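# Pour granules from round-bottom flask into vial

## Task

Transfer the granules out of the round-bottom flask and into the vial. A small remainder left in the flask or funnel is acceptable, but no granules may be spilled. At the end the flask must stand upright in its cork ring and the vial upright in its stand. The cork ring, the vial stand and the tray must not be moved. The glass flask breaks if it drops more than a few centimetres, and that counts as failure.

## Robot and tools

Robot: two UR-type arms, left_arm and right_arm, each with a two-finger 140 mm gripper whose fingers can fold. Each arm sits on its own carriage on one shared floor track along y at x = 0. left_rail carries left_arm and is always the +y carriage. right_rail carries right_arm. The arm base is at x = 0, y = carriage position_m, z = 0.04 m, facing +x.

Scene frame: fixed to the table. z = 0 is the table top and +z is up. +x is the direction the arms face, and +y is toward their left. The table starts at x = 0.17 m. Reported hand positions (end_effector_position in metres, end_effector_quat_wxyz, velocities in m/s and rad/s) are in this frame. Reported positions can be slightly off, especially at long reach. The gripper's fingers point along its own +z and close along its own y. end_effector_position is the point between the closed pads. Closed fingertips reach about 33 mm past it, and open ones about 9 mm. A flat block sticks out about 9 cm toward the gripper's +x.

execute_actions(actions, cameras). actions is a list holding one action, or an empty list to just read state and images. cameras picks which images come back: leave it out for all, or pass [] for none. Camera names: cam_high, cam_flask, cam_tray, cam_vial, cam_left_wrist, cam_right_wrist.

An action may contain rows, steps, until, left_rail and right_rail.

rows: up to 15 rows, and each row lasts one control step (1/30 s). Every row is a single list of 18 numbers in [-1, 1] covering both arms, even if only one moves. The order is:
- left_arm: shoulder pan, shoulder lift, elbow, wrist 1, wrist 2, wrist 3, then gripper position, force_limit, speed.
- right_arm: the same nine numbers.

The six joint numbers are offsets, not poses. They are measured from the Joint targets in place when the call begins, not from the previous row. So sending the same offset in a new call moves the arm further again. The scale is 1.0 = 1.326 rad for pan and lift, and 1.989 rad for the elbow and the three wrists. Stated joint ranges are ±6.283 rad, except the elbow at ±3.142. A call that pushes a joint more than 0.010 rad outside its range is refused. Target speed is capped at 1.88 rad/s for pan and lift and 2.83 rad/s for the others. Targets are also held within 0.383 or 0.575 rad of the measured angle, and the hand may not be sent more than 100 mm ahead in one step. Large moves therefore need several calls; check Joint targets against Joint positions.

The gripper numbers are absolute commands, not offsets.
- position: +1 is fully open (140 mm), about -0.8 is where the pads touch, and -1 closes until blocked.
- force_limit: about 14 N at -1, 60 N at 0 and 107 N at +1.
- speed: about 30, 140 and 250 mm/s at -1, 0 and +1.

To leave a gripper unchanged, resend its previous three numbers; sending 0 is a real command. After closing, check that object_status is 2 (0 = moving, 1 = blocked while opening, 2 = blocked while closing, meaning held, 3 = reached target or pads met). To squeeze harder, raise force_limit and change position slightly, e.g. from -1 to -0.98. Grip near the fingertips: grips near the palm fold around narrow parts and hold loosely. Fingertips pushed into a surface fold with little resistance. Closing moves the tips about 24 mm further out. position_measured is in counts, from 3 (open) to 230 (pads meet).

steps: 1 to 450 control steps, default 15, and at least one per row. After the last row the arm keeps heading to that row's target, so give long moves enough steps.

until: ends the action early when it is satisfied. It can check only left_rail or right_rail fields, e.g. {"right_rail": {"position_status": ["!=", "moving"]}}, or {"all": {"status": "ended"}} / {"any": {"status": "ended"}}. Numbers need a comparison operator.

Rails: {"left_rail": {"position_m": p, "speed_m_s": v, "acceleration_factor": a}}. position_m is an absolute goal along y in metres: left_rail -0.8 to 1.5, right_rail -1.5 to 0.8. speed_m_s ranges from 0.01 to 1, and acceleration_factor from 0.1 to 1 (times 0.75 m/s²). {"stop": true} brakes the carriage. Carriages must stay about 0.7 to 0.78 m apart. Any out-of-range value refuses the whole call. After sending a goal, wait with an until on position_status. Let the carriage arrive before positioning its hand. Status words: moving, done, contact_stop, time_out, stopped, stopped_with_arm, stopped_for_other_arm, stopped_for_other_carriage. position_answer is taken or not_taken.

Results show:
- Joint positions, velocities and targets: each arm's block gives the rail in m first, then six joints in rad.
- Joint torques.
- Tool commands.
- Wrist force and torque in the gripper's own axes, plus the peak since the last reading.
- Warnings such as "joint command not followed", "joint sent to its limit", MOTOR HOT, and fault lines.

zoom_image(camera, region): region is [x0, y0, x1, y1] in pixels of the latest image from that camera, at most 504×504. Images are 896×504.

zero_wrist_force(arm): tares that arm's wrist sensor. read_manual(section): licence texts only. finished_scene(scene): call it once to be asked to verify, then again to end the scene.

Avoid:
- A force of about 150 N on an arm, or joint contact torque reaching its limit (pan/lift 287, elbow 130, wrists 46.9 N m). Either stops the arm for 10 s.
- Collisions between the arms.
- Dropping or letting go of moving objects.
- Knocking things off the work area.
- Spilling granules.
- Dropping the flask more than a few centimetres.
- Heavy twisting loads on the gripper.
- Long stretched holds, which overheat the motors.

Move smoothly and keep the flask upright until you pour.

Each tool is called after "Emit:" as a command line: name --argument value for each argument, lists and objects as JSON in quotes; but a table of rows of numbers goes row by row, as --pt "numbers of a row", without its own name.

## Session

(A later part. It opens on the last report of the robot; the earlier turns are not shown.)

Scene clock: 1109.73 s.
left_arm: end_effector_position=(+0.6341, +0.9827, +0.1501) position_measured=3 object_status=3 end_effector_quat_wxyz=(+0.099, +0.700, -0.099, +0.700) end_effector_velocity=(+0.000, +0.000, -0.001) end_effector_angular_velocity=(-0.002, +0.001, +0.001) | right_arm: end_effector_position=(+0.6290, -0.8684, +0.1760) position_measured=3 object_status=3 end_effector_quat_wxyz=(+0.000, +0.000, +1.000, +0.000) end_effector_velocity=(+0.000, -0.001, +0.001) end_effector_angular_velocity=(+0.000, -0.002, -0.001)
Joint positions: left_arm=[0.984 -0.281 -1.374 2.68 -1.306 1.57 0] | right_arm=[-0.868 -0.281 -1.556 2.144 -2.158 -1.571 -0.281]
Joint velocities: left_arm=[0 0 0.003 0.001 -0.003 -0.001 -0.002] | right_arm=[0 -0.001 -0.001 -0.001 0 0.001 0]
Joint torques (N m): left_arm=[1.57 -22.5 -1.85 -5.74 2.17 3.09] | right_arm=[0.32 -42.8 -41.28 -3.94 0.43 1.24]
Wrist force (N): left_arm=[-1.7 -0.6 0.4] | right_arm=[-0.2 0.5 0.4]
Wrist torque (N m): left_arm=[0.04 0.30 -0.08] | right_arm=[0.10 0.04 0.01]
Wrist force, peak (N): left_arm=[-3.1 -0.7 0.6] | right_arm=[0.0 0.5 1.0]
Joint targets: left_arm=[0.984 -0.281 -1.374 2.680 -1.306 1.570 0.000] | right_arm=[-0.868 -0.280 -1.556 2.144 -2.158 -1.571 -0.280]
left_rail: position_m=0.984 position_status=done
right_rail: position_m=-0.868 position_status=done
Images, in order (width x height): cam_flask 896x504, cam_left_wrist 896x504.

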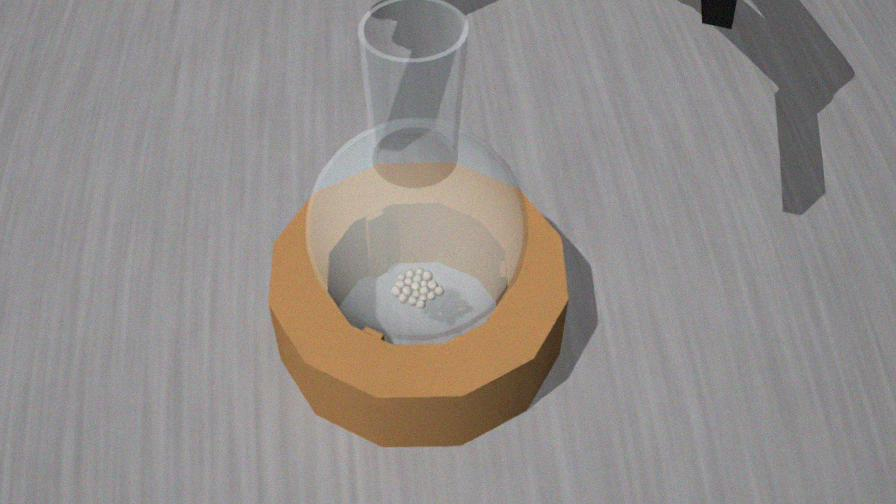

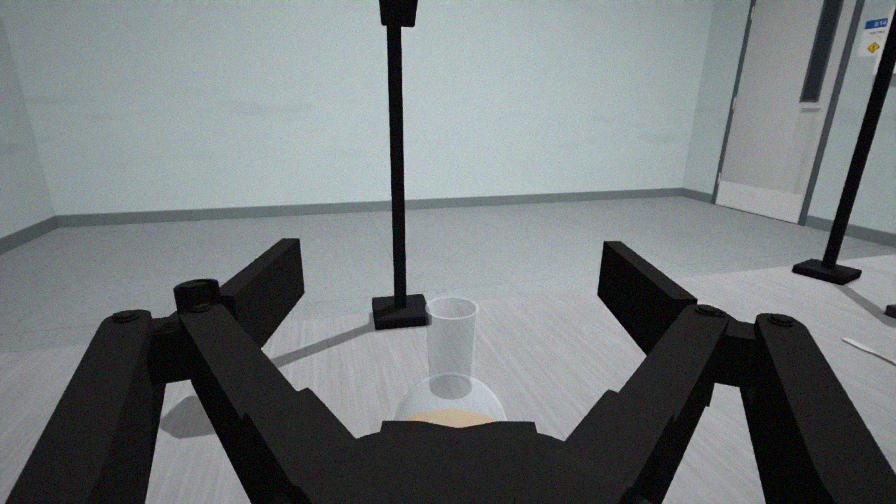

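Emit:
execute_actions --actions '[{"rows": [[0,0.00216,0.00013,-0.00156,0,0,1,1,1,0,0,0,0,0,0,1,1,1],[0,0.00825,0.00047,-0.00598,0,0,1,1,1,0,0,0,0,0,0,1,1,1],[0,0.01769,0.00098,-0.01277,0,0,1,1,1,0,0,0,0,0,0,1,1,1],[0,0.0299,0.00157,-0.0215,0,0,1,1,1,0,0,0,0,0,0,1,1,1],[0,0.04431,0.00217,-0.03172,0,0,1,1,1,0,0,0,0,0,0,1,1,1],[0,0.06029,0.00274,-0.04294,0,0,1,1,1,0,0,0,0,0,0,1,1,1],[0,0.07729,0.00322,-0.05475,0,0,1,1,1,0,0,0,0,0,0,1,1,1],[0,0.09464,0.00358,-0.06668,0,0,1,1,1,0,0,0,0,0,0,1,1,1],[0,0.1118,0.00381,-0.07835,0,0,1,1,1,0,0,0,0,0,0,1,1,1],[0,0.1281,0.00392,-0.08931,0,0,1,1,1,0,0,0,0,0,0,1,1,1],[0,0.14292,0.00391,-0.09919,0,0,1,1,1,0,0,0,0,0,0,1,1,1],[0,0.15558,0.00384,-0.10756,0,0,1,1,1,0,0,0,0,0,0,1,1,1],[0,0.16543,0.00374,-0.11402,0,0,1,1,1,0,0,0,0,0,0,1,1,1],[0,0.17182,0.00365,-0.1182,0,0,1,1,1,0,0,0,0,0,0,1,1,1],[0,0.17409,0.00361,-0.11967,0,0,1,1,1,0,0,0,0,0,0,1,1,1]], "steps": 22}]' --cameras '["cam_flask", "cam_left_wrist"]'

Scene clock: 1149.13 s.
left_arm: end_effector_position=(+0.6341, +0.9827, +0.0871) position_measured=3 object_status=3 end_effector_quat_wxyz=(+0.099, +0.700, -0.099, +0.700) end_effector_velocity=(+0.000, +0.000, -0.001) end_effector_angular_velocity=(+0.000, +0.000, +0.001) | right_arm: end_effector_position=(+0.6290, -0.8684, +0.1760) position_measured=3 object_status=3 end_effector_quat_wxyz=(+0.000, +0.000, +1.000, +0.000) end_effector_velocity=(+0.000, -0.001, +0.000) end_effector_angular_velocity=(-0.001, +0.000, -0.001)
Joint positions: left_arm=[0.984 -0.28 -1.144 2.688 -1.544 1.57 0] | right_arm=[-0.868 -0.281 -1.556 2.144 -2.158 -1.571 -0.281]
Joint velocities: left_arm=[0 0 0.003 0 -0.003 -0.002 0] | right_arm=[0 -0.001 0.001 0 -0.001 -0.001 0]
Joint torques (N m): left_arm=[1.33 -29.32 7.6 -5.27 1.89 3.07] | right_arm=[-0.82 -45.53 -40.39 -4.3 0.41 1.25]
Wrist force (N): left_arm=[-1.3 -1.3 0.7] | right_arm=[-0.2 0.0 0.5]
Wrist torque (N m): left_arm=[-0.12 0.20 -0.05] | right_arm=[-0.01 0.05 0.00]
Wrist force, peak (N): left_arm=[-2.7 -1.2 0.6] | right_arm=[-0.5 0.6 0.8]
Joint targets: left_arm=[0.984 -0.281 -1.143 2.688 -1.544 1.570 0.000] | right_arm=[-0.868 -0.280 -1.556 2.144 -2.158 -1.571 -0.280]
left_rail: position_m=0.984 position_status=done
right_rail: position_m=-0.868 position_status=done
Images, in order (width x height): cam_flask 896x504, cam_left_wrist 896x504.

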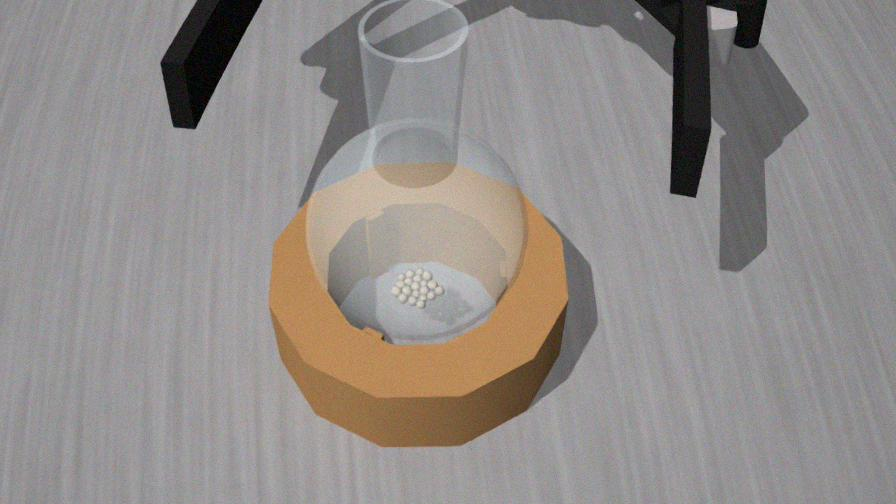

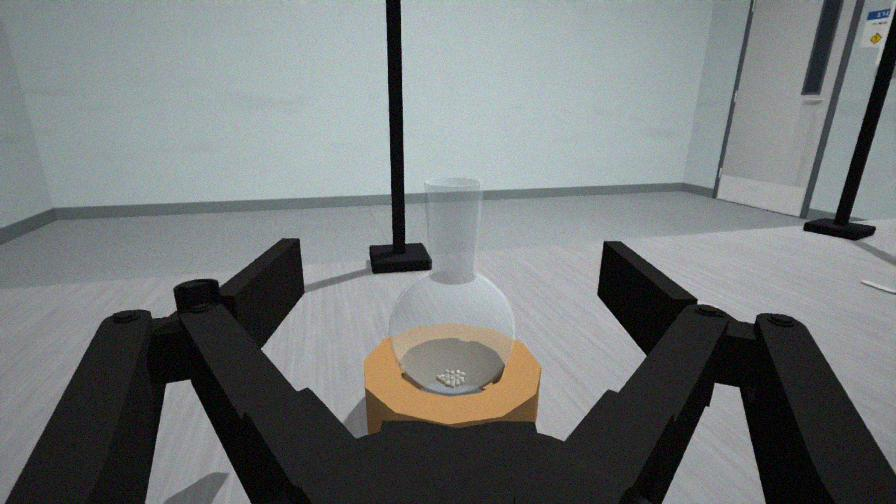

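Emit:
zoom_image --camera "cam_flask" --region '[140, 0, 644, 280]'

Emit:
zoom_image --camera "cam_left_wrist" --region '[200, 150, 704, 430]'

Scaled by 1.000.

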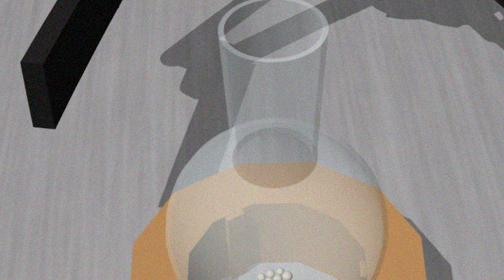

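Scaled by 1.000.

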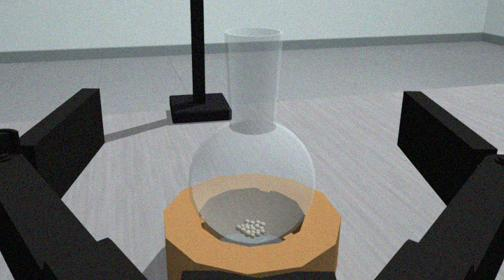

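Emit:
zoom_image --camera "cam_left_wrist" --region '[280, 160, 460, 300]'

Emit:
zoom_image --camera "cam_left_wrist" --region '[440, 160, 620, 300]'

Emit:
zoom_image --camera "cam_flask" --region '[340, 0, 500, 200]'

Scaled by 2.800 from the camera's 896x504 image, which has a finer 1280x720 frame.

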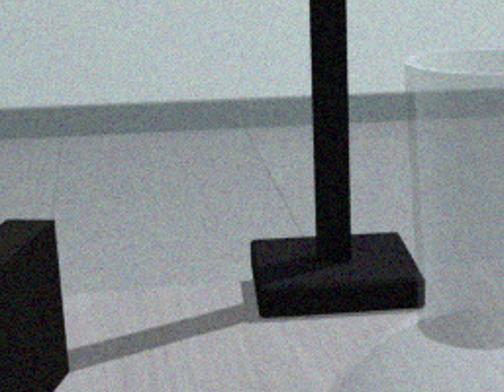

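Scaled by 2.800 from the camera's 896x504 image, which has a finer 1280x720 frame.

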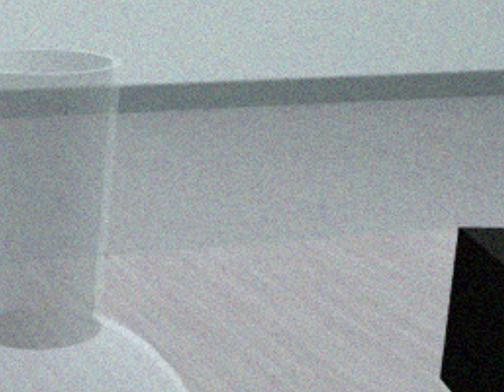

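Scaled by 2.520 from the camera's 896x504 image, which has a finer 1280x720 frame.

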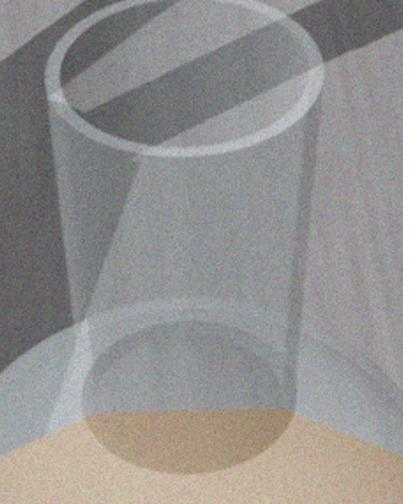

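Emit:
execute_actions --actions '[{"rows": [[0,0,0,0,0,0,-0.1,0,-0.5,0,0,0,0,0,0,1,1,1]], "steps": 45}]' --cameras '["cam_flask", "cam_left_wrist"]'

Scene clock: 1262.57 s.
left_arm: end_effector_position=(+0.6341, +0.9827, +0.0870) position_measured=141 object_status=3 end_effector_quat_wxyz=(+0.099, +0.700, -0.099, +0.700) end_effector_velocity=(+0.000, +0.000, +0.000) end_effector_angular_velocity=(+0.002, +0.001, +0.000) | right_arm: end_effector_position=(+0.6290, -0.8684, +0.1760) position_measured=3 object_status=3 end_effector_quat_wxyz=(+0.000, +0.000, +1.000, +0.000) end_effector_velocity=(+0.000, +0.000, +0.000) end_effector_angular_velocity=(+0.000, +0.000, +0.000)
Joint positions: left_arm=[0.984 -0.28 -1.143 2.688 -1.544 1.57 0] | right_arm=[-0.868 -0.281 -1.556 2.144 -2.158 -1.571 -0.281]
Joint velocities: left_arm=[0 0 0 0.001 0 -0.001 0.001] | right_arm=[0 0 -0.001 0 0 0 0]
Joint torques (N m): left_arm=[0.59 -32.31 -3.42 -4.25 1.62 3.34] | right_arm=[2.58 -43.88 -41.57 -4.22 0.05 1.12]
Wrist force (N): left_arm=[-1.6 -0.9 0.6] | right_arm=[0.0 0.1 0.8]
Wrist torque (N m): left_arm=[-0.03 0.21 -0.05] | right_arm=[0.02 0.00 0.00]
Wrist force, peak (N): left_arm=[-1.9 -1.0 0.7] | right_arm=[-0.2 0.7 0.8]
Joint targets: left_arm=[0.984 -0.281 -1.143 2.688 -1.544 1.570 0.000] | right_arm=[-0.868 -0.280 -1.556 2.144 -2.158 -1.571 -0.280]
left_rail: position_m=0.984 position_status=done
right_rail: position_m=-0.868 position_status=done
Images, in order (width x height): cam_flask 896x504, cam_left_wrist 896x504.

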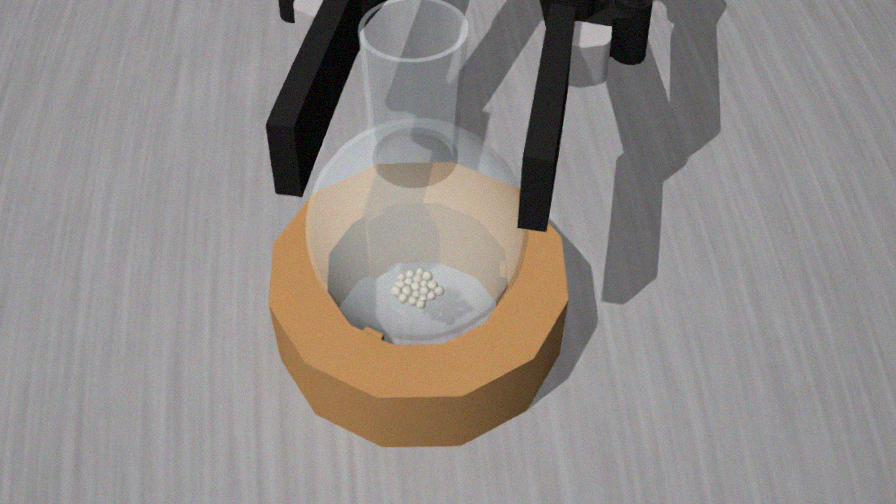

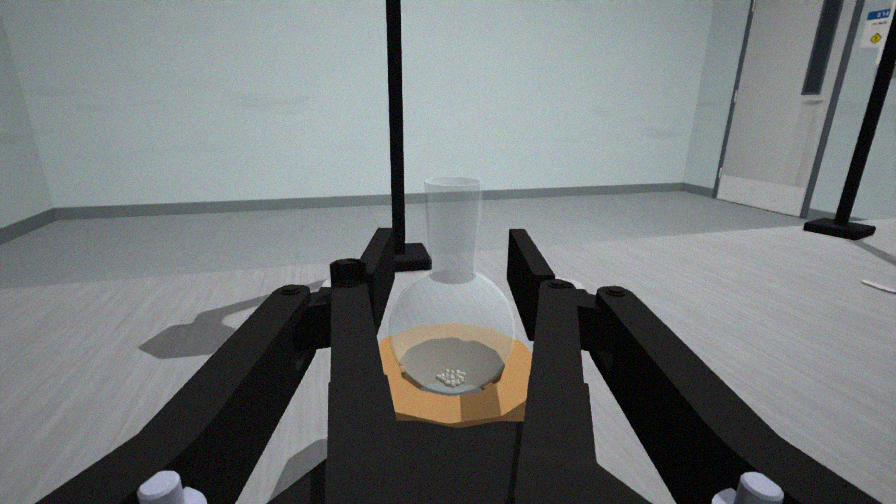

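Emit:
zoom_image --camera "cam_flask" --region '[250, 80, 410, 220]'

Emit:
zoom_image --camera "cam_flask" --region '[420, 100, 580, 240]'

Emit:
zoom_image --camera "cam_left_wrist" --region '[360, 160, 540, 300]'

Scaled by 3.150 from the camera's 896x504 image, which has a finer 1280x720 frame.

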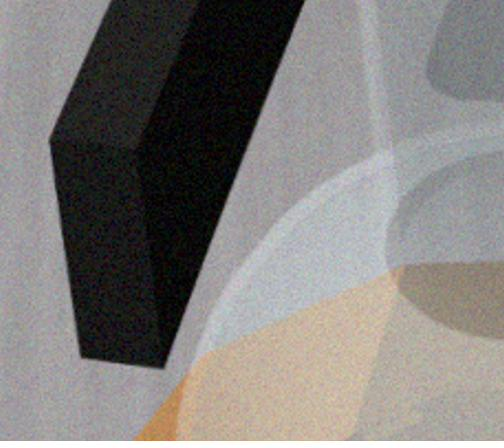

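Scaled by 3.150 from the camera's 896x504 image, which has a finer 1280x720 frame.

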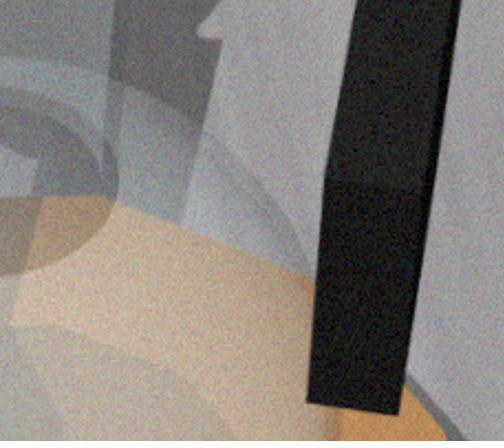

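Scaled by 2.800 from the camera's 896x504 image, which has a finer 1280x720 frame.

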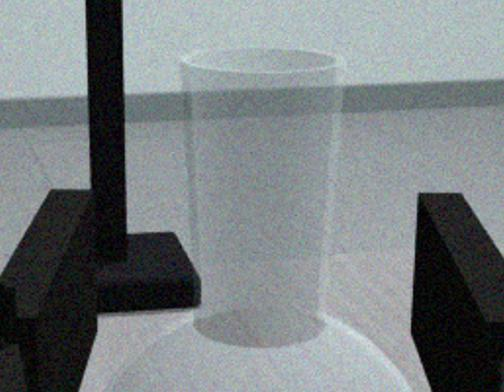

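Emit:
execute_actions --actions '[{"rows": [[-0.0003,-0.00005,0.0006,-0.0006,0,0,-0.1,0,-0.5,0,0,0,0,0,0,1,1,1],[-0.0007,-0.0001,0.0015,-0.0014,0,0,-0.1,0,-0.5,0,0,0,0,0,0,1,1,1],[-0.0011,-0.00018,0.0024,-0.0023,0,0,-0.1,0,-0.5,0,0,0,0,0,0,1,1,1],[-0.00149,-0.00023,0.00308,-0.00293,0,0,-0.1,0,-0.5,0,0,0,0,0,0,1,1,1]], "steps": 15}]' --cameras '["cam_flask", "cam_left_wrist"]'

Emit:
zoom_image --camera "cam_left_wrist" --region '[360, 160, 540, 300]'

Scene clock: 1357.03 s.
left_arm: end_effector_position=(+0.6308, +0.9824, +0.0870) position_measured=141 object_status=3 end_effector_quat_wxyz=(+0.099, +0.700, -0.100, +0.700) end_effector_velocity=(+0.000, +0.000, +0.000) end_effector_angular_velocity=(+0.001, -0.001, -0.001) | right_arm: end_effector_position=(+0.6290, -0.8684, +0.1760) position_measured=3 object_status=3 end_effector_quat_wxyz=(+0.000, +0.000, +1.000, +0.000) end_effector_velocity=(+0.000, +0.000, +0.000) end_effector_angular_velocity=(-0.001, -0.001, +0.000)
Joint positions: left_arm=[0.984 -0.282 -1.144 2.694 -1.55 1.57 0] | right_arm=[-0.868 -0.281 -1.556 2.144 -2.158 -1.571 -0.281]
Joint velocities: left_arm=[0 -0.001 0 0 0 0 0.002] | right_arm=[0 0 0 0 -0.001 -0.001 0]
Joint torques (N m): left_arm=[-11.02 -54.72 8.41 -5.26 1.06 2.88] | right_arm=[1.92 -44.11 -39.07 -3.78 0.42 1.19]
Wrist force (N): left_arm=[-1.3 -1.2 0.6] | right_arm=[0.1 0.1 0.5]
Wrist torque (N m): left_arm=[-0.09 0.15 -0.05] | right_arm=[0.03 -0.03 0.00]
Wrist force, peak (N): left_arm=[-1.3 -1.2 1.3] | right_arm=[-0.3 -0.2 0.9]
Joint targets: left_arm=[0.984 -0.282 -1.144 2.694 -1.550 1.570 0.000] | right_arm=[-0.868 -0.280 -1.556 2.144 -2.158 -1.571 -0.280]
left_rail: position_m=0.984 position_status=done
right_rail: position_m=-0.868 position_status=done
Images, in order (width x height): cam_flask 896x504, cam_left_wrist 896x504.

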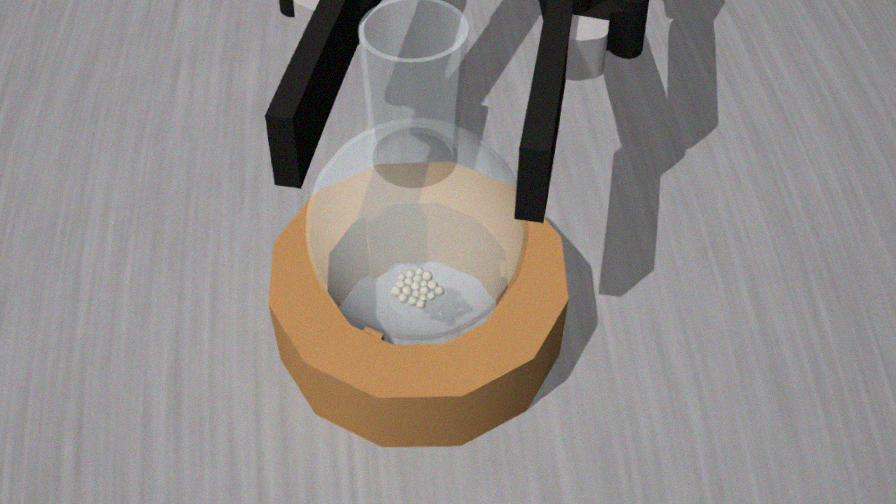

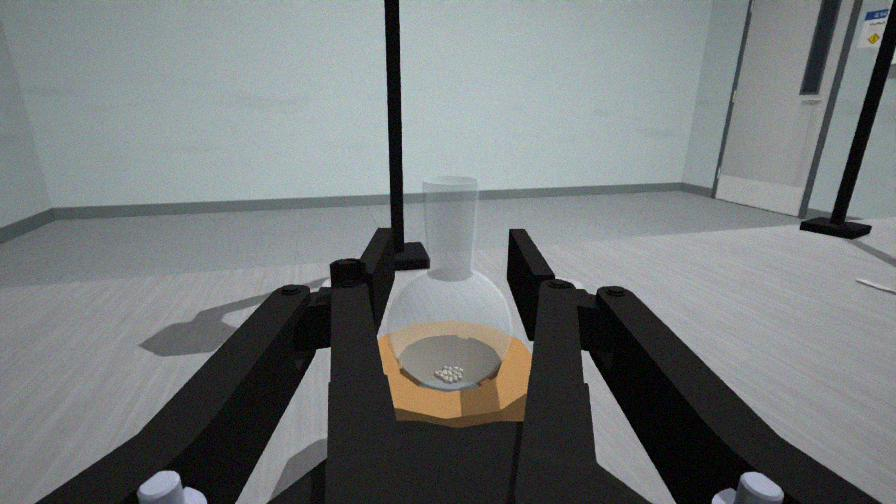

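Scaled by 2.800 from the camera's 896x504 image, which has a finer 1280x720 frame.

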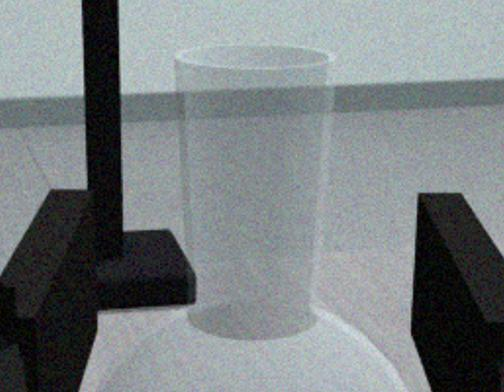

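Emit:
execute_actions --actions '[{"rows": [[0,0,0,0,0,0,-1,-0.2,-0.9,0,0,0,0,0,0,1,1,1]], "steps": 60}]' --cameras '["cam_flask", "cam_left_wrist"]'

Scene clock: 1377.23 s.
left_arm: end_effector_position=(+0.6307, +0.9824, +0.0870) position_measured=184 object_status=2 end_effector_quat_wxyz=(+0.099, +0.700, -0.100, +0.700) end_effector_velocity=(+0.000, +0.000, +0.000) end_effector_angular_velocity=(-0.002, -0.001, +0.000) | right_arm: end_effector_position=(+0.6290, -0.8684, +0.1760) position_measured=3 object_status=3 end_effector_quat_wxyz=(+0.000, +0.000, +1.000, +0.000) end_effector_velocity=(+0.000, +0.000, +0.000) end_effector_angular_velocity=(+0.000, -0.001, -0.001)
Joint positions: left_arm=[0.984 -0.282 -1.144 2.694 -1.55 1.57 0] | right_arm=[-0.868 -0.281 -1.556 2.144 -2.158 -1.571 -0.281]
Joint velocities: left_arm=[0 0 0 -0.001 0 0 -0.001] | right_arm=[0 -0.001 0 0.001 -0.001 0.001 0]
Joint torques (N m): left_arm=[-6.14 -27.59 -3.56 3.87 -0.08 2.71] | right_arm=[1.88 -42.43 -39.55 -3.75 0.18 1.7]
Wrist force (N): left_arm=[14.3 1.8 -3.7] | right_arm=[-0.2 0.1 0.7]
Wrist torque (N m): left_arm=[-0.16 0.40 -0.35] | right_arm=[0.02 0.04 0.01]
Wrist force, peak (N): left_arm=[14.4 1.7 -4.0] | right_arm=[0.1 0.2 1.1]
Joint targets: left_arm=[0.984 -0.282 -1.144 2.694 -1.550 1.570 0.000] | right_arm=[-0.868 -0.280 -1.556 2.144 -2.158 -1.571 -0.280]
left_rail: position_m=0.984 position_status=done
right_rail: position_m=-0.868 position_status=done
Images, in order (width x height): cam_flask 896x504, cam_left_wrist 896x504.

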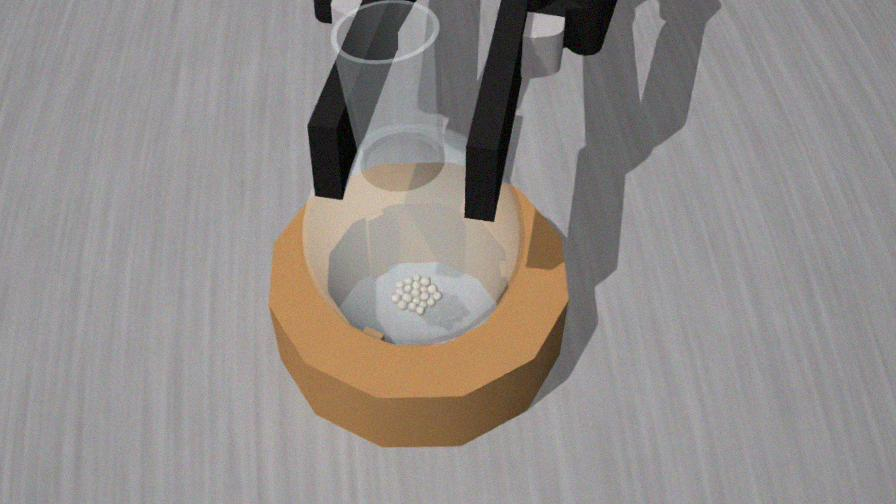

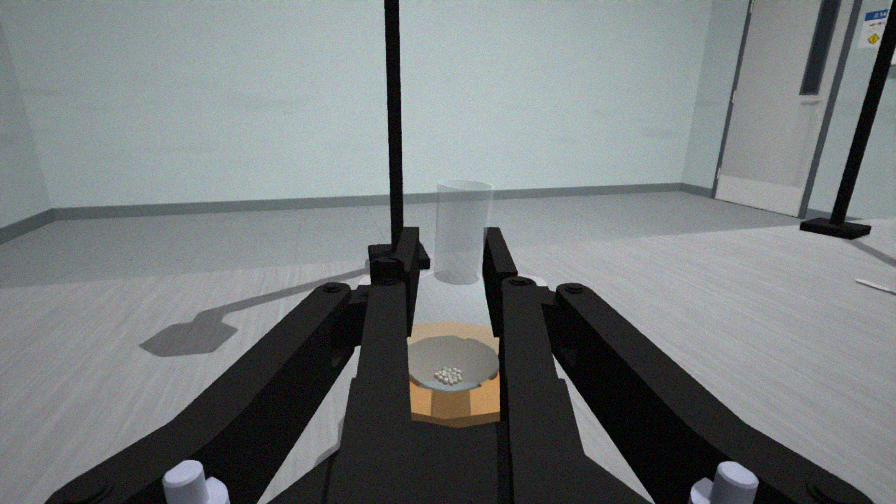

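Emit:
execute_actions --actions '[{"rows": [[0,0,0,0,0,0,-0.1,-0.2,-0.95,0,0,0,0,0,0,1,1,1]], "steps": 45}]' --cameras '["cam_flask", "cam_left_wrist"]'

Scene clock: 1403.27 s.
left_arm: end_effector_position=(+0.6307, +0.9824, +0.0870) position_measured=141 object_status=3 end_effector_quat_wxyz=(+0.099, +0.700, -0.100, +0.700) end_effector_velocity=(+0.000, +0.000, +0.000) end_effector_angular_velocity=(+0.000, +0.000, +0.001) | right_arm: end_effector_position=(+0.6290, -0.8684, +0.1760) position_measured=3 object_status=3 end_effector_quat_wxyz=(+0.000, +0.000, +1.000, +0.000) end_effector_velocity=(+0.000, +0.001, +0.001) end_effector_angular_velocity=(+0.000, -0.001, +0.002)
Joint positions: left_arm=[0.984 -0.282 -1.144 2.694 -1.55 1.57 0] | right_arm=[-0.868 -0.281 -1.556 2.144 -2.158 -1.571 -0.281]
Joint velocities: left_arm=[0 0 0 0 0 -0.001 0] | right_arm=[0 0.002 -0.001 0 0 0 0]
Joint torques (N m): left_arm=[6.07 -46.85 -4.48 -5.06 1.24 2.83] | right_arm=[-0.36 -43.83 -40.08 -3.9 -0.16 1.82]
Wrist force (N): left_arm=[-1.4 -1.0 0.3] | right_arm=[-0.2 0.1 0.7]
Wrist torque (N m): left_arm=[-0.05 0.15 -0.05] | right_arm=[0.01 0.05 0.00]
Wrist force, peak (N): left_arm=[14.6 1.7 -4.3] | right_arm=[-0.5 0.1 0.9]
Joint targets: left_arm=[0.984 -0.282 -1.144 2.694 -1.550 1.570 0.000] | right_arm=[-0.868 -0.280 -1.556 2.144 -2.158 -1.571 -0.280]
left_rail: position_m=0.984 position_status=done
right_rail: position_m=-0.868 position_status=done
Images, in order (width x height): cam_flask 896x504, cam_left_wrist 896x504.

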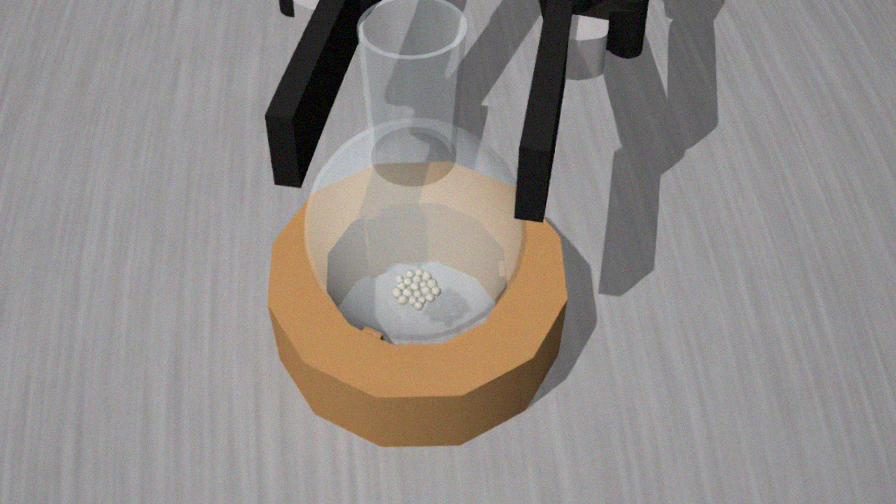

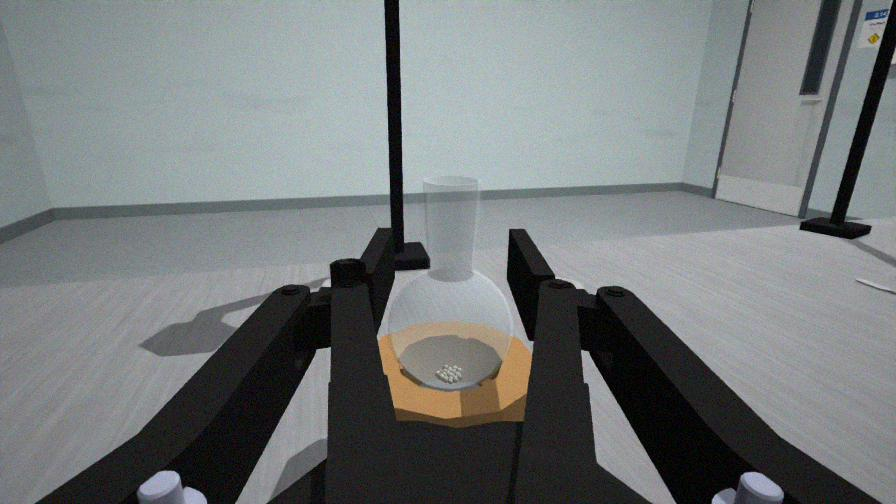

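Emit:
execute_actions --actions '[{"rows": [[0,-0.0006,0,0.0004,0,0,-0.1,-0.2,-0.95,0,0,0,0,0,0,1,1,1],[0,-0.0024,0,0.0016,0,0,-0.1,-0.2,-0.95,0,0,0,0,0,0,1,1,1],[0,-0.0049,0.0001,0.0032,0,0,-0.1,-0.2,-0.95,0,0,0,0,0,0,1,1,1],[0,-0.008,0.0001,0.0052,0,0,-0.1,-0.2,-0.95,0,0,0,0,0,0,1,1,1],[0,-0.0114,0.0001,0.0075,0,0,-0.1,-0.2,-0.95,0,0,0,0,0,0,1,1,1],[0,-0.0147,0.0002,0.0097,0,0,-0.1,-0.2,-0.95,0,0,0,0,0,0,1,1,1],[0,-0.0178,0.0002,0.0117,0,0,-0.1,-0.2,-0.95,0,0,0,0,0,0,1,1,1],[0,-0.0204,0.0002,0.0134,0,0,-0.1,-0.2,-0.95,0,0,0,0,0,0,1,1,1],[0,-0.0221,0.0003,0.0145,0,0,-0.1,-0.2,-0.95,0,0,0,0,0,0,1,1,1],[0,-0.02274,0.00026,0.0149,0,0,-0.1,-0.2,-0.95,0,0,0,0,0,0,1,1,1]], "steps": 20}]' --cameras '["cam_flask", "cam_left_wrist"]'

Emit:
zoom_image --camera "cam_left_wrist" --region '[360, 180, 540, 320]'

Scene clock: 1429.60 s.
left_arm: end_effector_position=(+0.6307, +0.9824, +0.0949) position_measured=141 object_status=3 end_effector_quat_wxyz=(+0.099, +0.700, -0.100, +0.700) end_effector_velocity=(+0.000, +0.000, +0.001) end_effector_angular_velocity=(+0.001, -0.001, +0.000) | right_arm: end_effector_position=(+0.6290, -0.8684, +0.1760) position_measured=3 object_status=3 end_effector_quat_wxyz=(+0.000, +0.000, +1.000, +0.000) end_effector_velocity=(+0.000, -0.001, +0.000) end_effector_angular_velocity=(-0.001, +0.001, -0.001)
Joint positions: left_arm=[0.984 -0.282 -1.174 2.694 -1.521 1.57 0] | right_arm=[-0.868 -0.281 -1.556 2.144 -2.158 -1.571 -0.281]
Joint velocities: left_arm=[0 0.001 -0.002 0 0.001 0.001 0.001] | right_arm=[0 -0.001 -0.001 0 0.001 -0.001 0]
Joint torques (N m): left_arm=[10.38 -53.52 6.88 -0.52 2.12 2.94] | right_arm=[3.71 -41.69 -39.23 -4.11 0 1.75]
Wrist force (N): left_arm=[-1.6 -0.8 0.6] | right_arm=[-0.2 0.3 0.4]
Wrist torque (N m): left_arm=[0.00 0.21 -0.07] | right_arm=[0.08 0.05 0.00]
Wrist force, peak (N): left_arm=[-2.2 -1.0 0.8] | right_arm=[-0.5 0.1 0.8]
Joint targets: left_arm=[0.984 -0.282 -1.174 2.694 -1.520 1.570 0.000] | right_arm=[-0.868 -0.280 -1.556 2.144 -2.158 -1.571 -0.280]
left_rail: position_m=0.984 position_status=done
right_rail: position_m=-0.868 position_status=done
Images, in order (width x height): cam_flask 896x504, cam_left_wrist 896x504.

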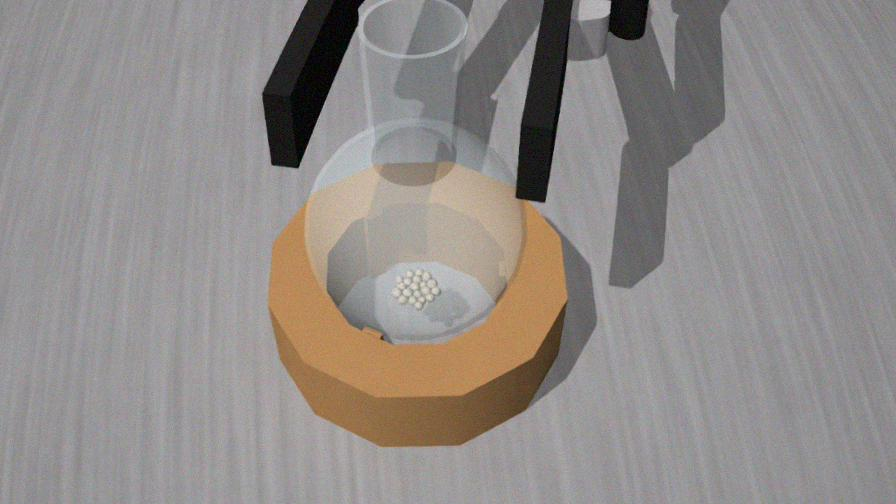

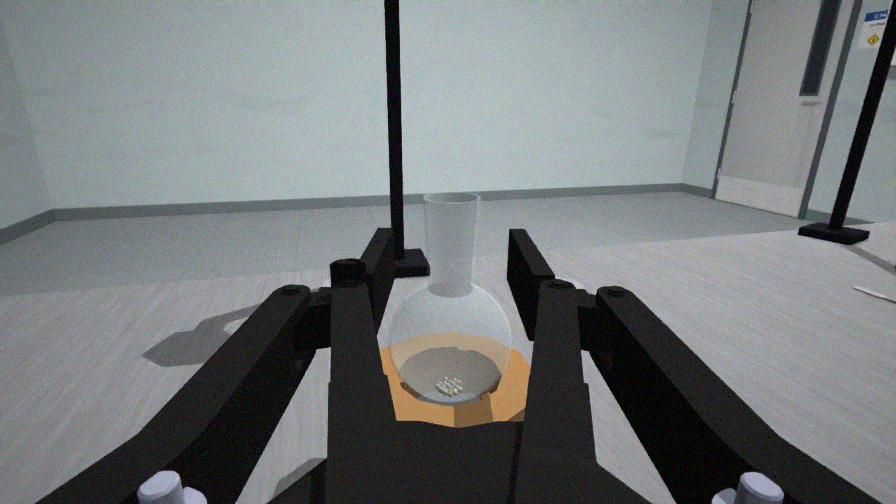

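Scaled by 2.800 from the camera's 896x504 image, which has a finer 1280x720 frame.

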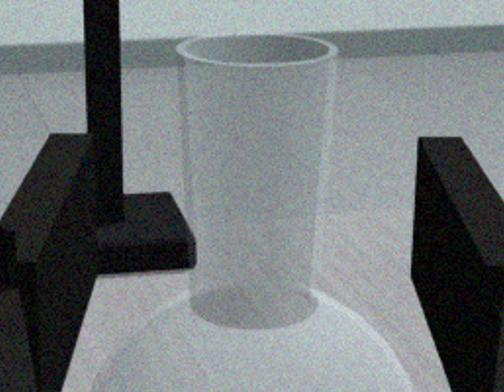

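Emit:
execute_actions --actions '[{"rows": [[0,-0.0005,0,0.0003,0,0,-0.1,-0.2,-0.95,0,0,0,0,0,0,1,1,1],[0,-0.0014,0,0.0009,0,0,-0.1,-0.2,-0.95,0,0,0,0,0,0,1,1,1],[0,-0.0027,0,0.0018,0,0,-0.1,-0.2,-0.95,0,0,0,0,0,0,1,1,1],[0,-0.0038,0.00003,0.0025,0,0,-0.1,-0.2,-0.95,0,0,0,0,0,0,1,1,1],[0,-0.00426,0.00003,0.00282,0,0,-0.1,-0.2,-0.95,0,0,0,0,0,0,1,1,1],[0,-0.00426,0.00003,0.00282,0,0,-1,-0.2,-0.95,0,0,0,0,0,0,1,1,1]], "steps": 60}]' --cameras '["cam_flask", "cam_left_wrist"]'

Scene clock: 1464.00 s.
left_arm: end_effector_position=(+0.6307, +0.9824, +0.0965) position_measured=199 object_status=2 end_effector_quat_wxyz=(+0.099, +0.700, -0.100, +0.700) end_effector_velocity=(+0.000, +0.000, +0.000) end_effector_angular_velocity=(+0.000, -0.001, +0.001) | right_arm: end_effector_position=(+0.6290, -0.8684, +0.1760) position_measured=3 object_status=3 end_effector_quat_wxyz=(+0.000, +0.000, +1.000, +0.000) end_effector_velocity=(+0.000, -0.001, +0.000) end_effector_angular_velocity=(-0.001, -0.001, -0.001)
Joint positions: left_arm=[0.984 -0.282 -1.179 2.694 -1.515 1.57 0] | right_arm=[-0.868 -0.281 -1.556 2.144 -2.158 -1.571 -0.281]
Joint velocities: left_arm=[0 0.001 0 0 0 0 0] | right_arm=[0 -0.001 -0.001 0 0 -0.001 0.001]
Joint torques (N m): left_arm=[9.77 -53.9 4.26 -1.73 2.01 2.55] | right_arm=[1.32 -45.51 -39.33 -4 -0.01 1.55]
Wrist force (N): left_arm=[-1.2 -1.4 0.5] | right_arm=[0.0 0.1 0.7]
Wrist torque (N m): left_arm=[-0.09 0.16 -0.06] | right_arm=[0.02 0.01 0.01]
Wrist force, peak (N): left_arm=[-1.7 -1.4 0.8] | right_arm=[-0.4 0.7 0.8]
Joint targets: left_arm=[0.984 -0.282 -1.179 2.694 -1.515 1.570 0.000] | right_arm=[-0.868 -0.280 -1.556 2.144 -2.158 -1.571 -0.280]
left_rail: position_m=0.984 position_status=done
right_rail: position_m=-0.868 position_status=done
Images, in order (width x height): cam_flask 896x504, cam_left_wrist 896x504.

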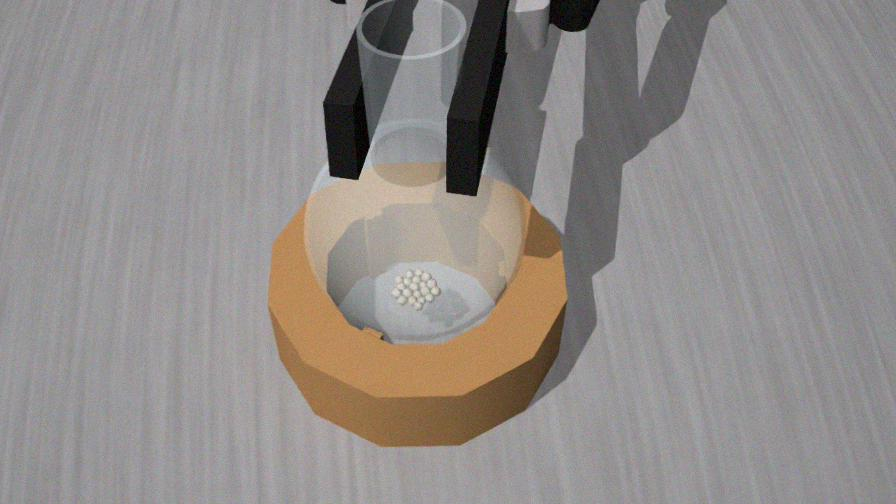

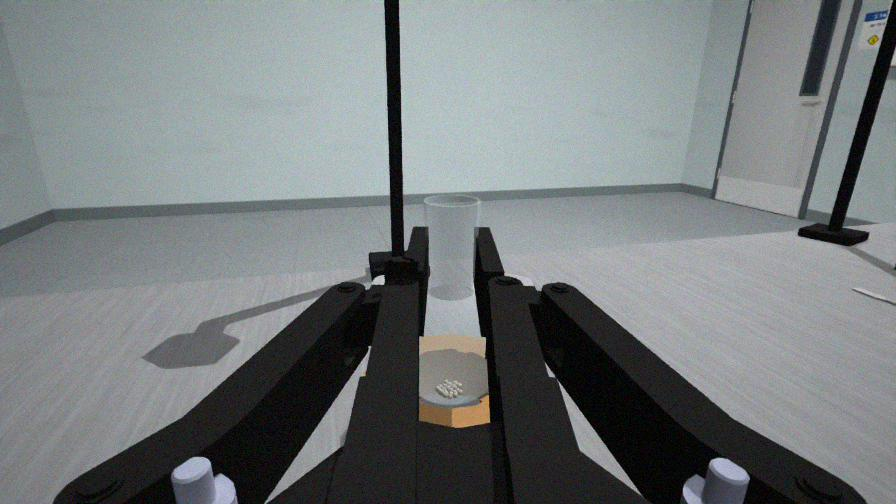

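Emit:
zoom_image --camera "cam_flask" --region '[310, 0, 510, 200]'

Emit:
zoom_image --camera "cam_left_wrist" --region '[370, 180, 530, 320]'

Scaled by 2.520 from the camera's 896x504 image, which has a finer 1280x720 frame.

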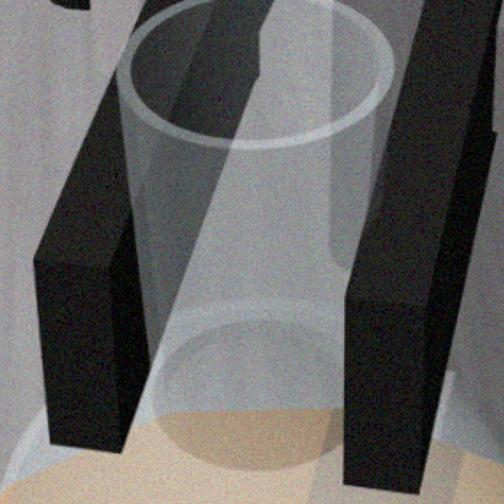

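Scaled by 3.150 from the camera's 896x504 image, which has a finer 1280x720 frame.

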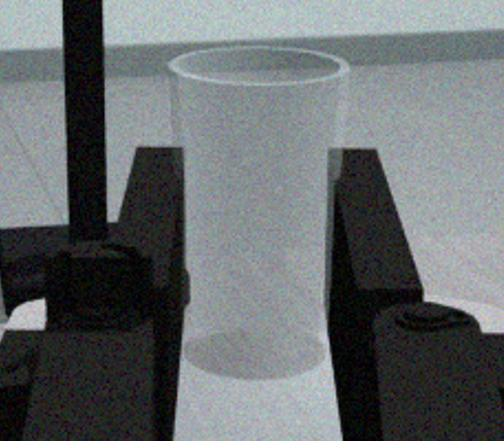

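Emit:
execute_actions --actions '[{"rows": [[0,-0.0012,-0.00002,0.00082,0,0,-1,-0.2,-0.95,0,0,0,0,0,0,1,1,1],[0,-0.00459,-0.00007,0.00313,0,0,-1,-0.2,-0.95,0,0,0,0,0,0,1,1,1],[0,-0.00982,-0.00014,0.00669,0,0,-1,-0.2,-0.95,0,0,0,0,0,0,1,1,1],[0,-0.01657,-0.00024,0.01129,0,0,-1,-0.2,-0.95,0,0,0,0,0,0,1,1,1],[0,-0.02449,-0.00036,0.01668,0,0,-1,-0.2,-0.95,0,0,0,0,0,0,1,1,1],[0,-0.03325,-0.00048,0.02265,0,0,-1,-0.2,-0.95,0,0,0,0,0,0,1,1,1],[0,-0.04252,-0.00062,0.02896,0,0,-1,-0.2,-0.95,0,0,0,0,0,0,1,1,1],[0,-0.05194,-0.00076,0.03538,0,0,-1,-0.2,-0.95,0,0,0,0,0,0,1,1,1],[0,-0.06121,-0.00089,0.0417,0,0,-1,-0.2,-0.95,0,0,0,0,0,0,1,1,1],[0,-0.06997,-0.00102,0.04766,0,0,-1,-0.2,-0.95,0,0,0,0,0,0,1,1,1],[0,-0.07789,-0.00113,0.05306,0,0,-1,-0.2,-0.95,0,0,0,0,0,0,1,1,1],[0,-0.08463,-0.00123,0.05765,0,0,-1,-0.2,-0.95,0,0,0,0,0,0,1,1,1],[0,-0.08987,-0.00131,0.06122,0,0,-1,-0.2,-0.95,0,0,0,0,0,0,1,1,1],[0,-0.09326,-0.00136,0.06353,0,0,-1,-0.2,-0.95,0,0,0,0,0,0,1,1,1],[0,-0.09446,-0.00138,0.06435,0,0,-1,-0.2,-0.95,0,0,0,0,0,0,1,1,1]], "steps": 22}]' --cameras '["cam_flask", "cam_left_wrist", "cam_high"]'

Scene clock: 1550.37 s.
left_arm: end_effector_position=(+0.6307, +0.9824, +0.1299) position_measured=199 object_status=2 end_effector_quat_wxyz=(+0.099, +0.700, -0.100, +0.700) end_effector_velocity=(+0.000, +0.000, +0.001) end_effector_angular_velocity=(+0.002, -0.001, +0.000) | right_arm: end_effector_position=(+0.6290, -0.8684, +0.1760) position_measured=3 object_status=3 end_effector_quat_wxyz=(+0.000, +0.000, +1.000, +0.000) end_effector_velocity=(+0.000, -0.001, -0.001) end_effector_angular_velocity=(+0.002, +0.002, -0.002)
Joint positions: left_arm=[0.984 -0.282 -1.304 2.692 -1.387 1.57 0] | right_arm=[-0.868 -0.281 -1.556 2.144 -2.158 -1.571 -0.281]
Joint velocities: left_arm=[0 0 -0.003 0 0.003 0 0.002] | right_arm=[0 -0.002 0.001 0 0.001 0.001 0.001]
Joint torques (N m): left_arm=[9.79 -51.94 -22.56 -1.46 1.85 2.42] | right_arm=[0.74 -43.58 -40.21 -3.9 -0.01 1.7]
Wrist force (N): left_arm=[-1.9 -0.7 0.4] | right_arm=[-0.1 0.0 0.5]
Wrist torque (N m): left_arm=[0.01 0.15 -0.04] | right_arm=[0.00 0.02 0.01]
Wrist force, peak (N): left_arm=[-2.7 -1.1 1.0] | right_arm=[0.0 0.5 1.0]
Joint targets: left_arm=[0.984 -0.282 -1.305 2.692 -1.387 1.570 0.000] | right_arm=[-0.868 -0.280 -1.556 2.144 -2.158 -1.571 -0.280]
left_rail: position_m=0.984 position_status=done
right_rail: position_m=-0.868 position_status=done
Images, in order (width x height): cam_high 896x504, cam_flask 896x504, cam_left_wrist 896x504.

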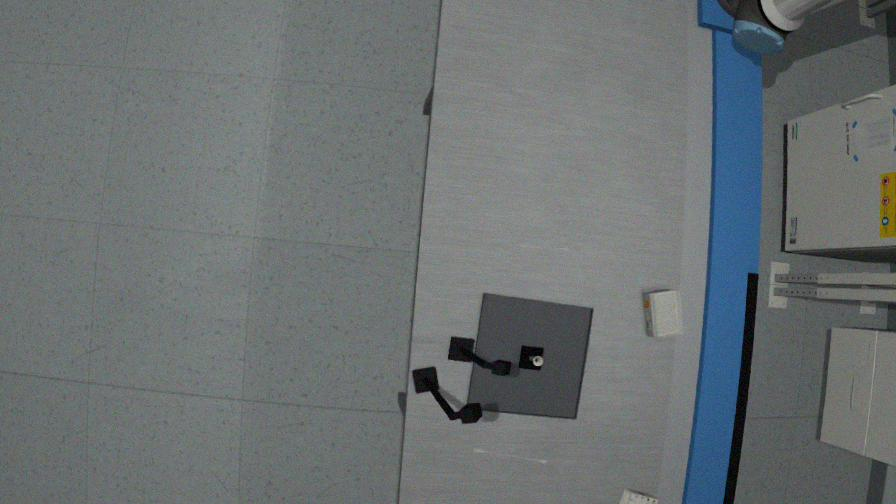

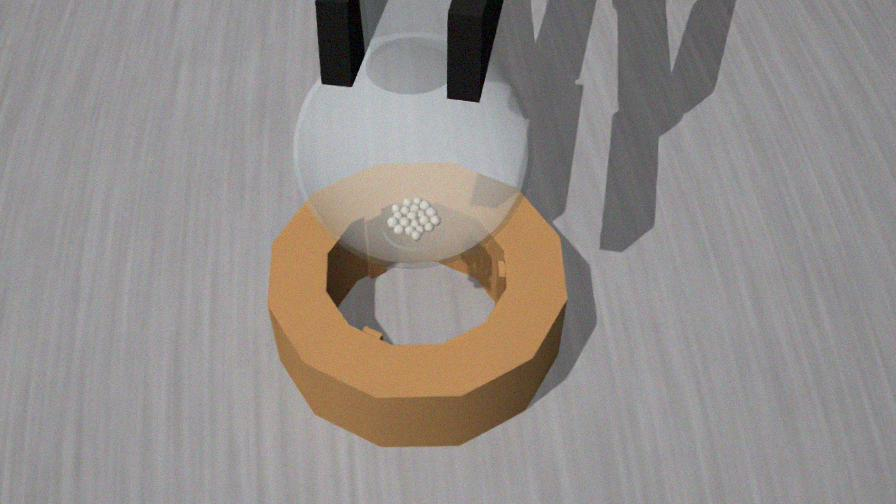

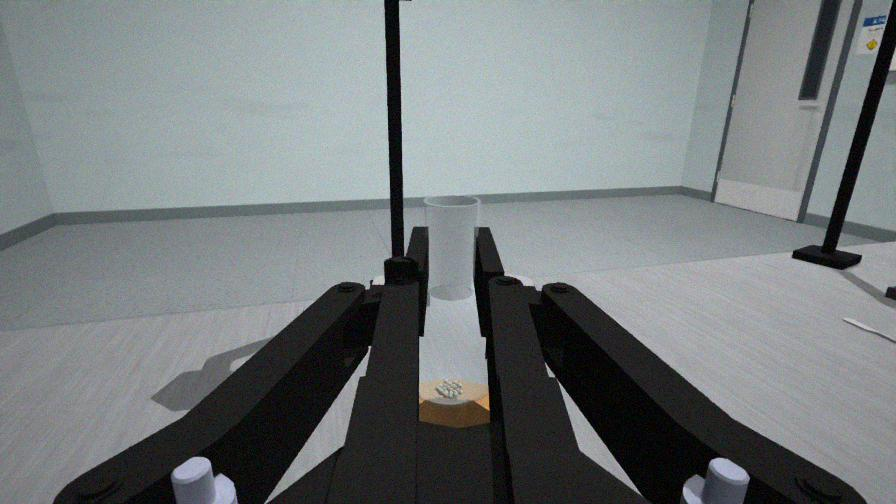

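Emit:
execute_actions --actions '[{"rows": [[0,-0.00433,-0.00016,0.00305,0,0,-1,-0.2,-0.95,0,0,0,0,0,0,1,1,1],[0,-0.01649,-0.00067,0.01166,0,0,-1,-0.2,-0.95,0,0,0,0,0,0,1,1,1],[0,-0.03501,-0.00154,0.02488,0,0,-1,-0.2,-0.95,0,0,0,0,0,0,1,1,1],[0,-0.05844,-0.00285,0.04182,0,0,-1,-0.2,-0.95,0,0,0,0,0,0,1,1,1],[0,-0.08535,-0.00466,0.06156,0,0,-1,-0.2,-0.95,0,0,0,0,0,0,1,1,1],[0,-0.11429,-0.007,0.08319,0,0,-1,-0.2,-0.95,0,0,0,0,0,0,1,1,1],[0,-0.14401,-0.00985,0.10585,0,0,-1,-0.2,-0.95,0,0,0,0,0,0,1,1,1],[0,-0.1733,-0.01315,0.12868,0,0,-1,-0.2,-0.95,0,0,0,0,0,0,1,1,1],[0,-0.20115,-0.01679,0.15089,0,0,-1,-0.2,-0.95,0,0,0,0,0,0,1,1,1],[0,-0.22662,-0.02059,0.17167,0,0,-1,-0.2,-0.95,0,0,0,0,0,0,1,1,1],[0,-0.24896,-0.02433,0.19031,0,0,-1,-0.2,-0.95,0,0,0,0,0,0,1,1,1],[0,-0.26743,-0.02775,0.20603,0,0,-1,-0.2,-0.95,0,0,0,0,0,0,1,1,1],[0,-0.28143,-0.03054,0.21815,0,0,-1,-0.2,-0.95,0,0,0,0,0,0,1,1,1],[0,-0.29034,-0.03241,0.22597,0,0,-1,-0.2,-0.95,0,0,0,0,0,0,1,1,1],[0,-0.29346,-0.03309,0.22873,0,0,-1,-0.2,-0.95,0,0,0,0,0,0,1,1,1]], "steps": 22}]' --cameras '["cam_left_wrist"]'

Scene clock: 1572.43 s.
left_arm: end_effector_position=(+0.6307, +0.9824, +0.2498) position_measured=199 object_status=2 end_effector_quat_wxyz=(+0.099, +0.700, -0.100, +0.700) end_effector_velocity=(+0.000, +0.000, +0.001) end_effector_angular_velocity=(+0.000, +0.000, +0.001) | right_arm: end_effector_position=(+0.6290, -0.8684, +0.1760) position_measured=3 object_status=3 end_effector_quat_wxyz=(+0.000, +0.000, +1.000, +0.000) end_effector_velocity=(+0.000, -0.002, -0.001) end_effector_angular_velocity=(-0.001, +0.001, -0.002)
Joint positions: left_arm=[0.984 -0.282 -1.693 2.626 -0.932 1.57 0] | right_arm=[-0.868 -0.281 -1.556 2.144 -2.158 -1.571 -0.281]
Joint velocities: left_arm=[0 0 -0.003 0 0.004 0 0] | right_arm=[0 -0.001 0.001 -0.001 0 -0.002 0.001]
Joint torques (N m): left_arm=[9.48 -34.13 -41.28 -2.39 1.92 2.33] | right_arm=[-2.15 -42.65 -39.64 -3.48 0.07 2.16]
Wrist force (N): left_arm=[-1.1 -0.6 0.7] | right_arm=[0.0 -0.2 0.7]
Wrist torque (N m): left_arm=[0.06 -0.03 -0.09] | right_arm=[-0.04 -0.01 0.00]
Wrist force, peak (N): left_arm=[-4.3 -1.3 0.5] | right_arm=[0.2 0.4 1.0]
Joint targets: left_arm=[0.984 -0.282 -1.694 2.626 -0.932 1.570 0.000] | right_arm=[-0.868 -0.280 -1.556 2.144 -2.158 -1.571 -0.280]
left_rail: position_m=0.984 position_status=done
right_rail: position_m=-0.868 position_status=done
Images, in order (width x height): cam_left_wrist 896x504.

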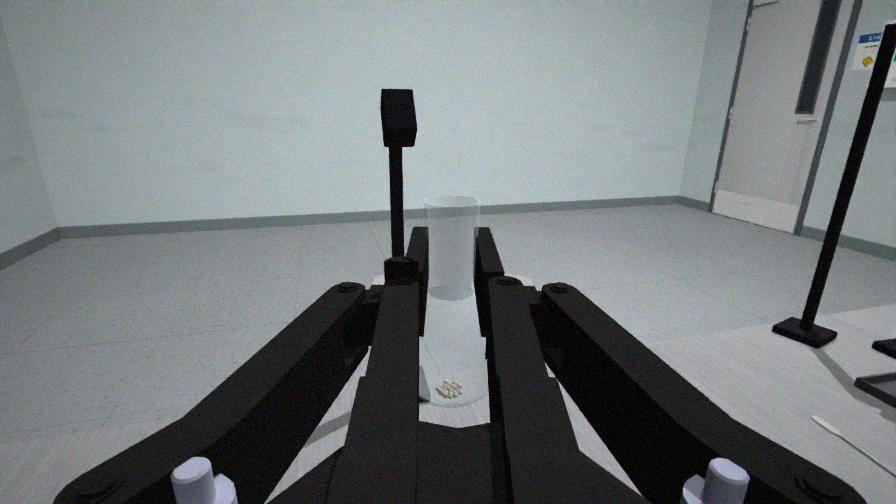

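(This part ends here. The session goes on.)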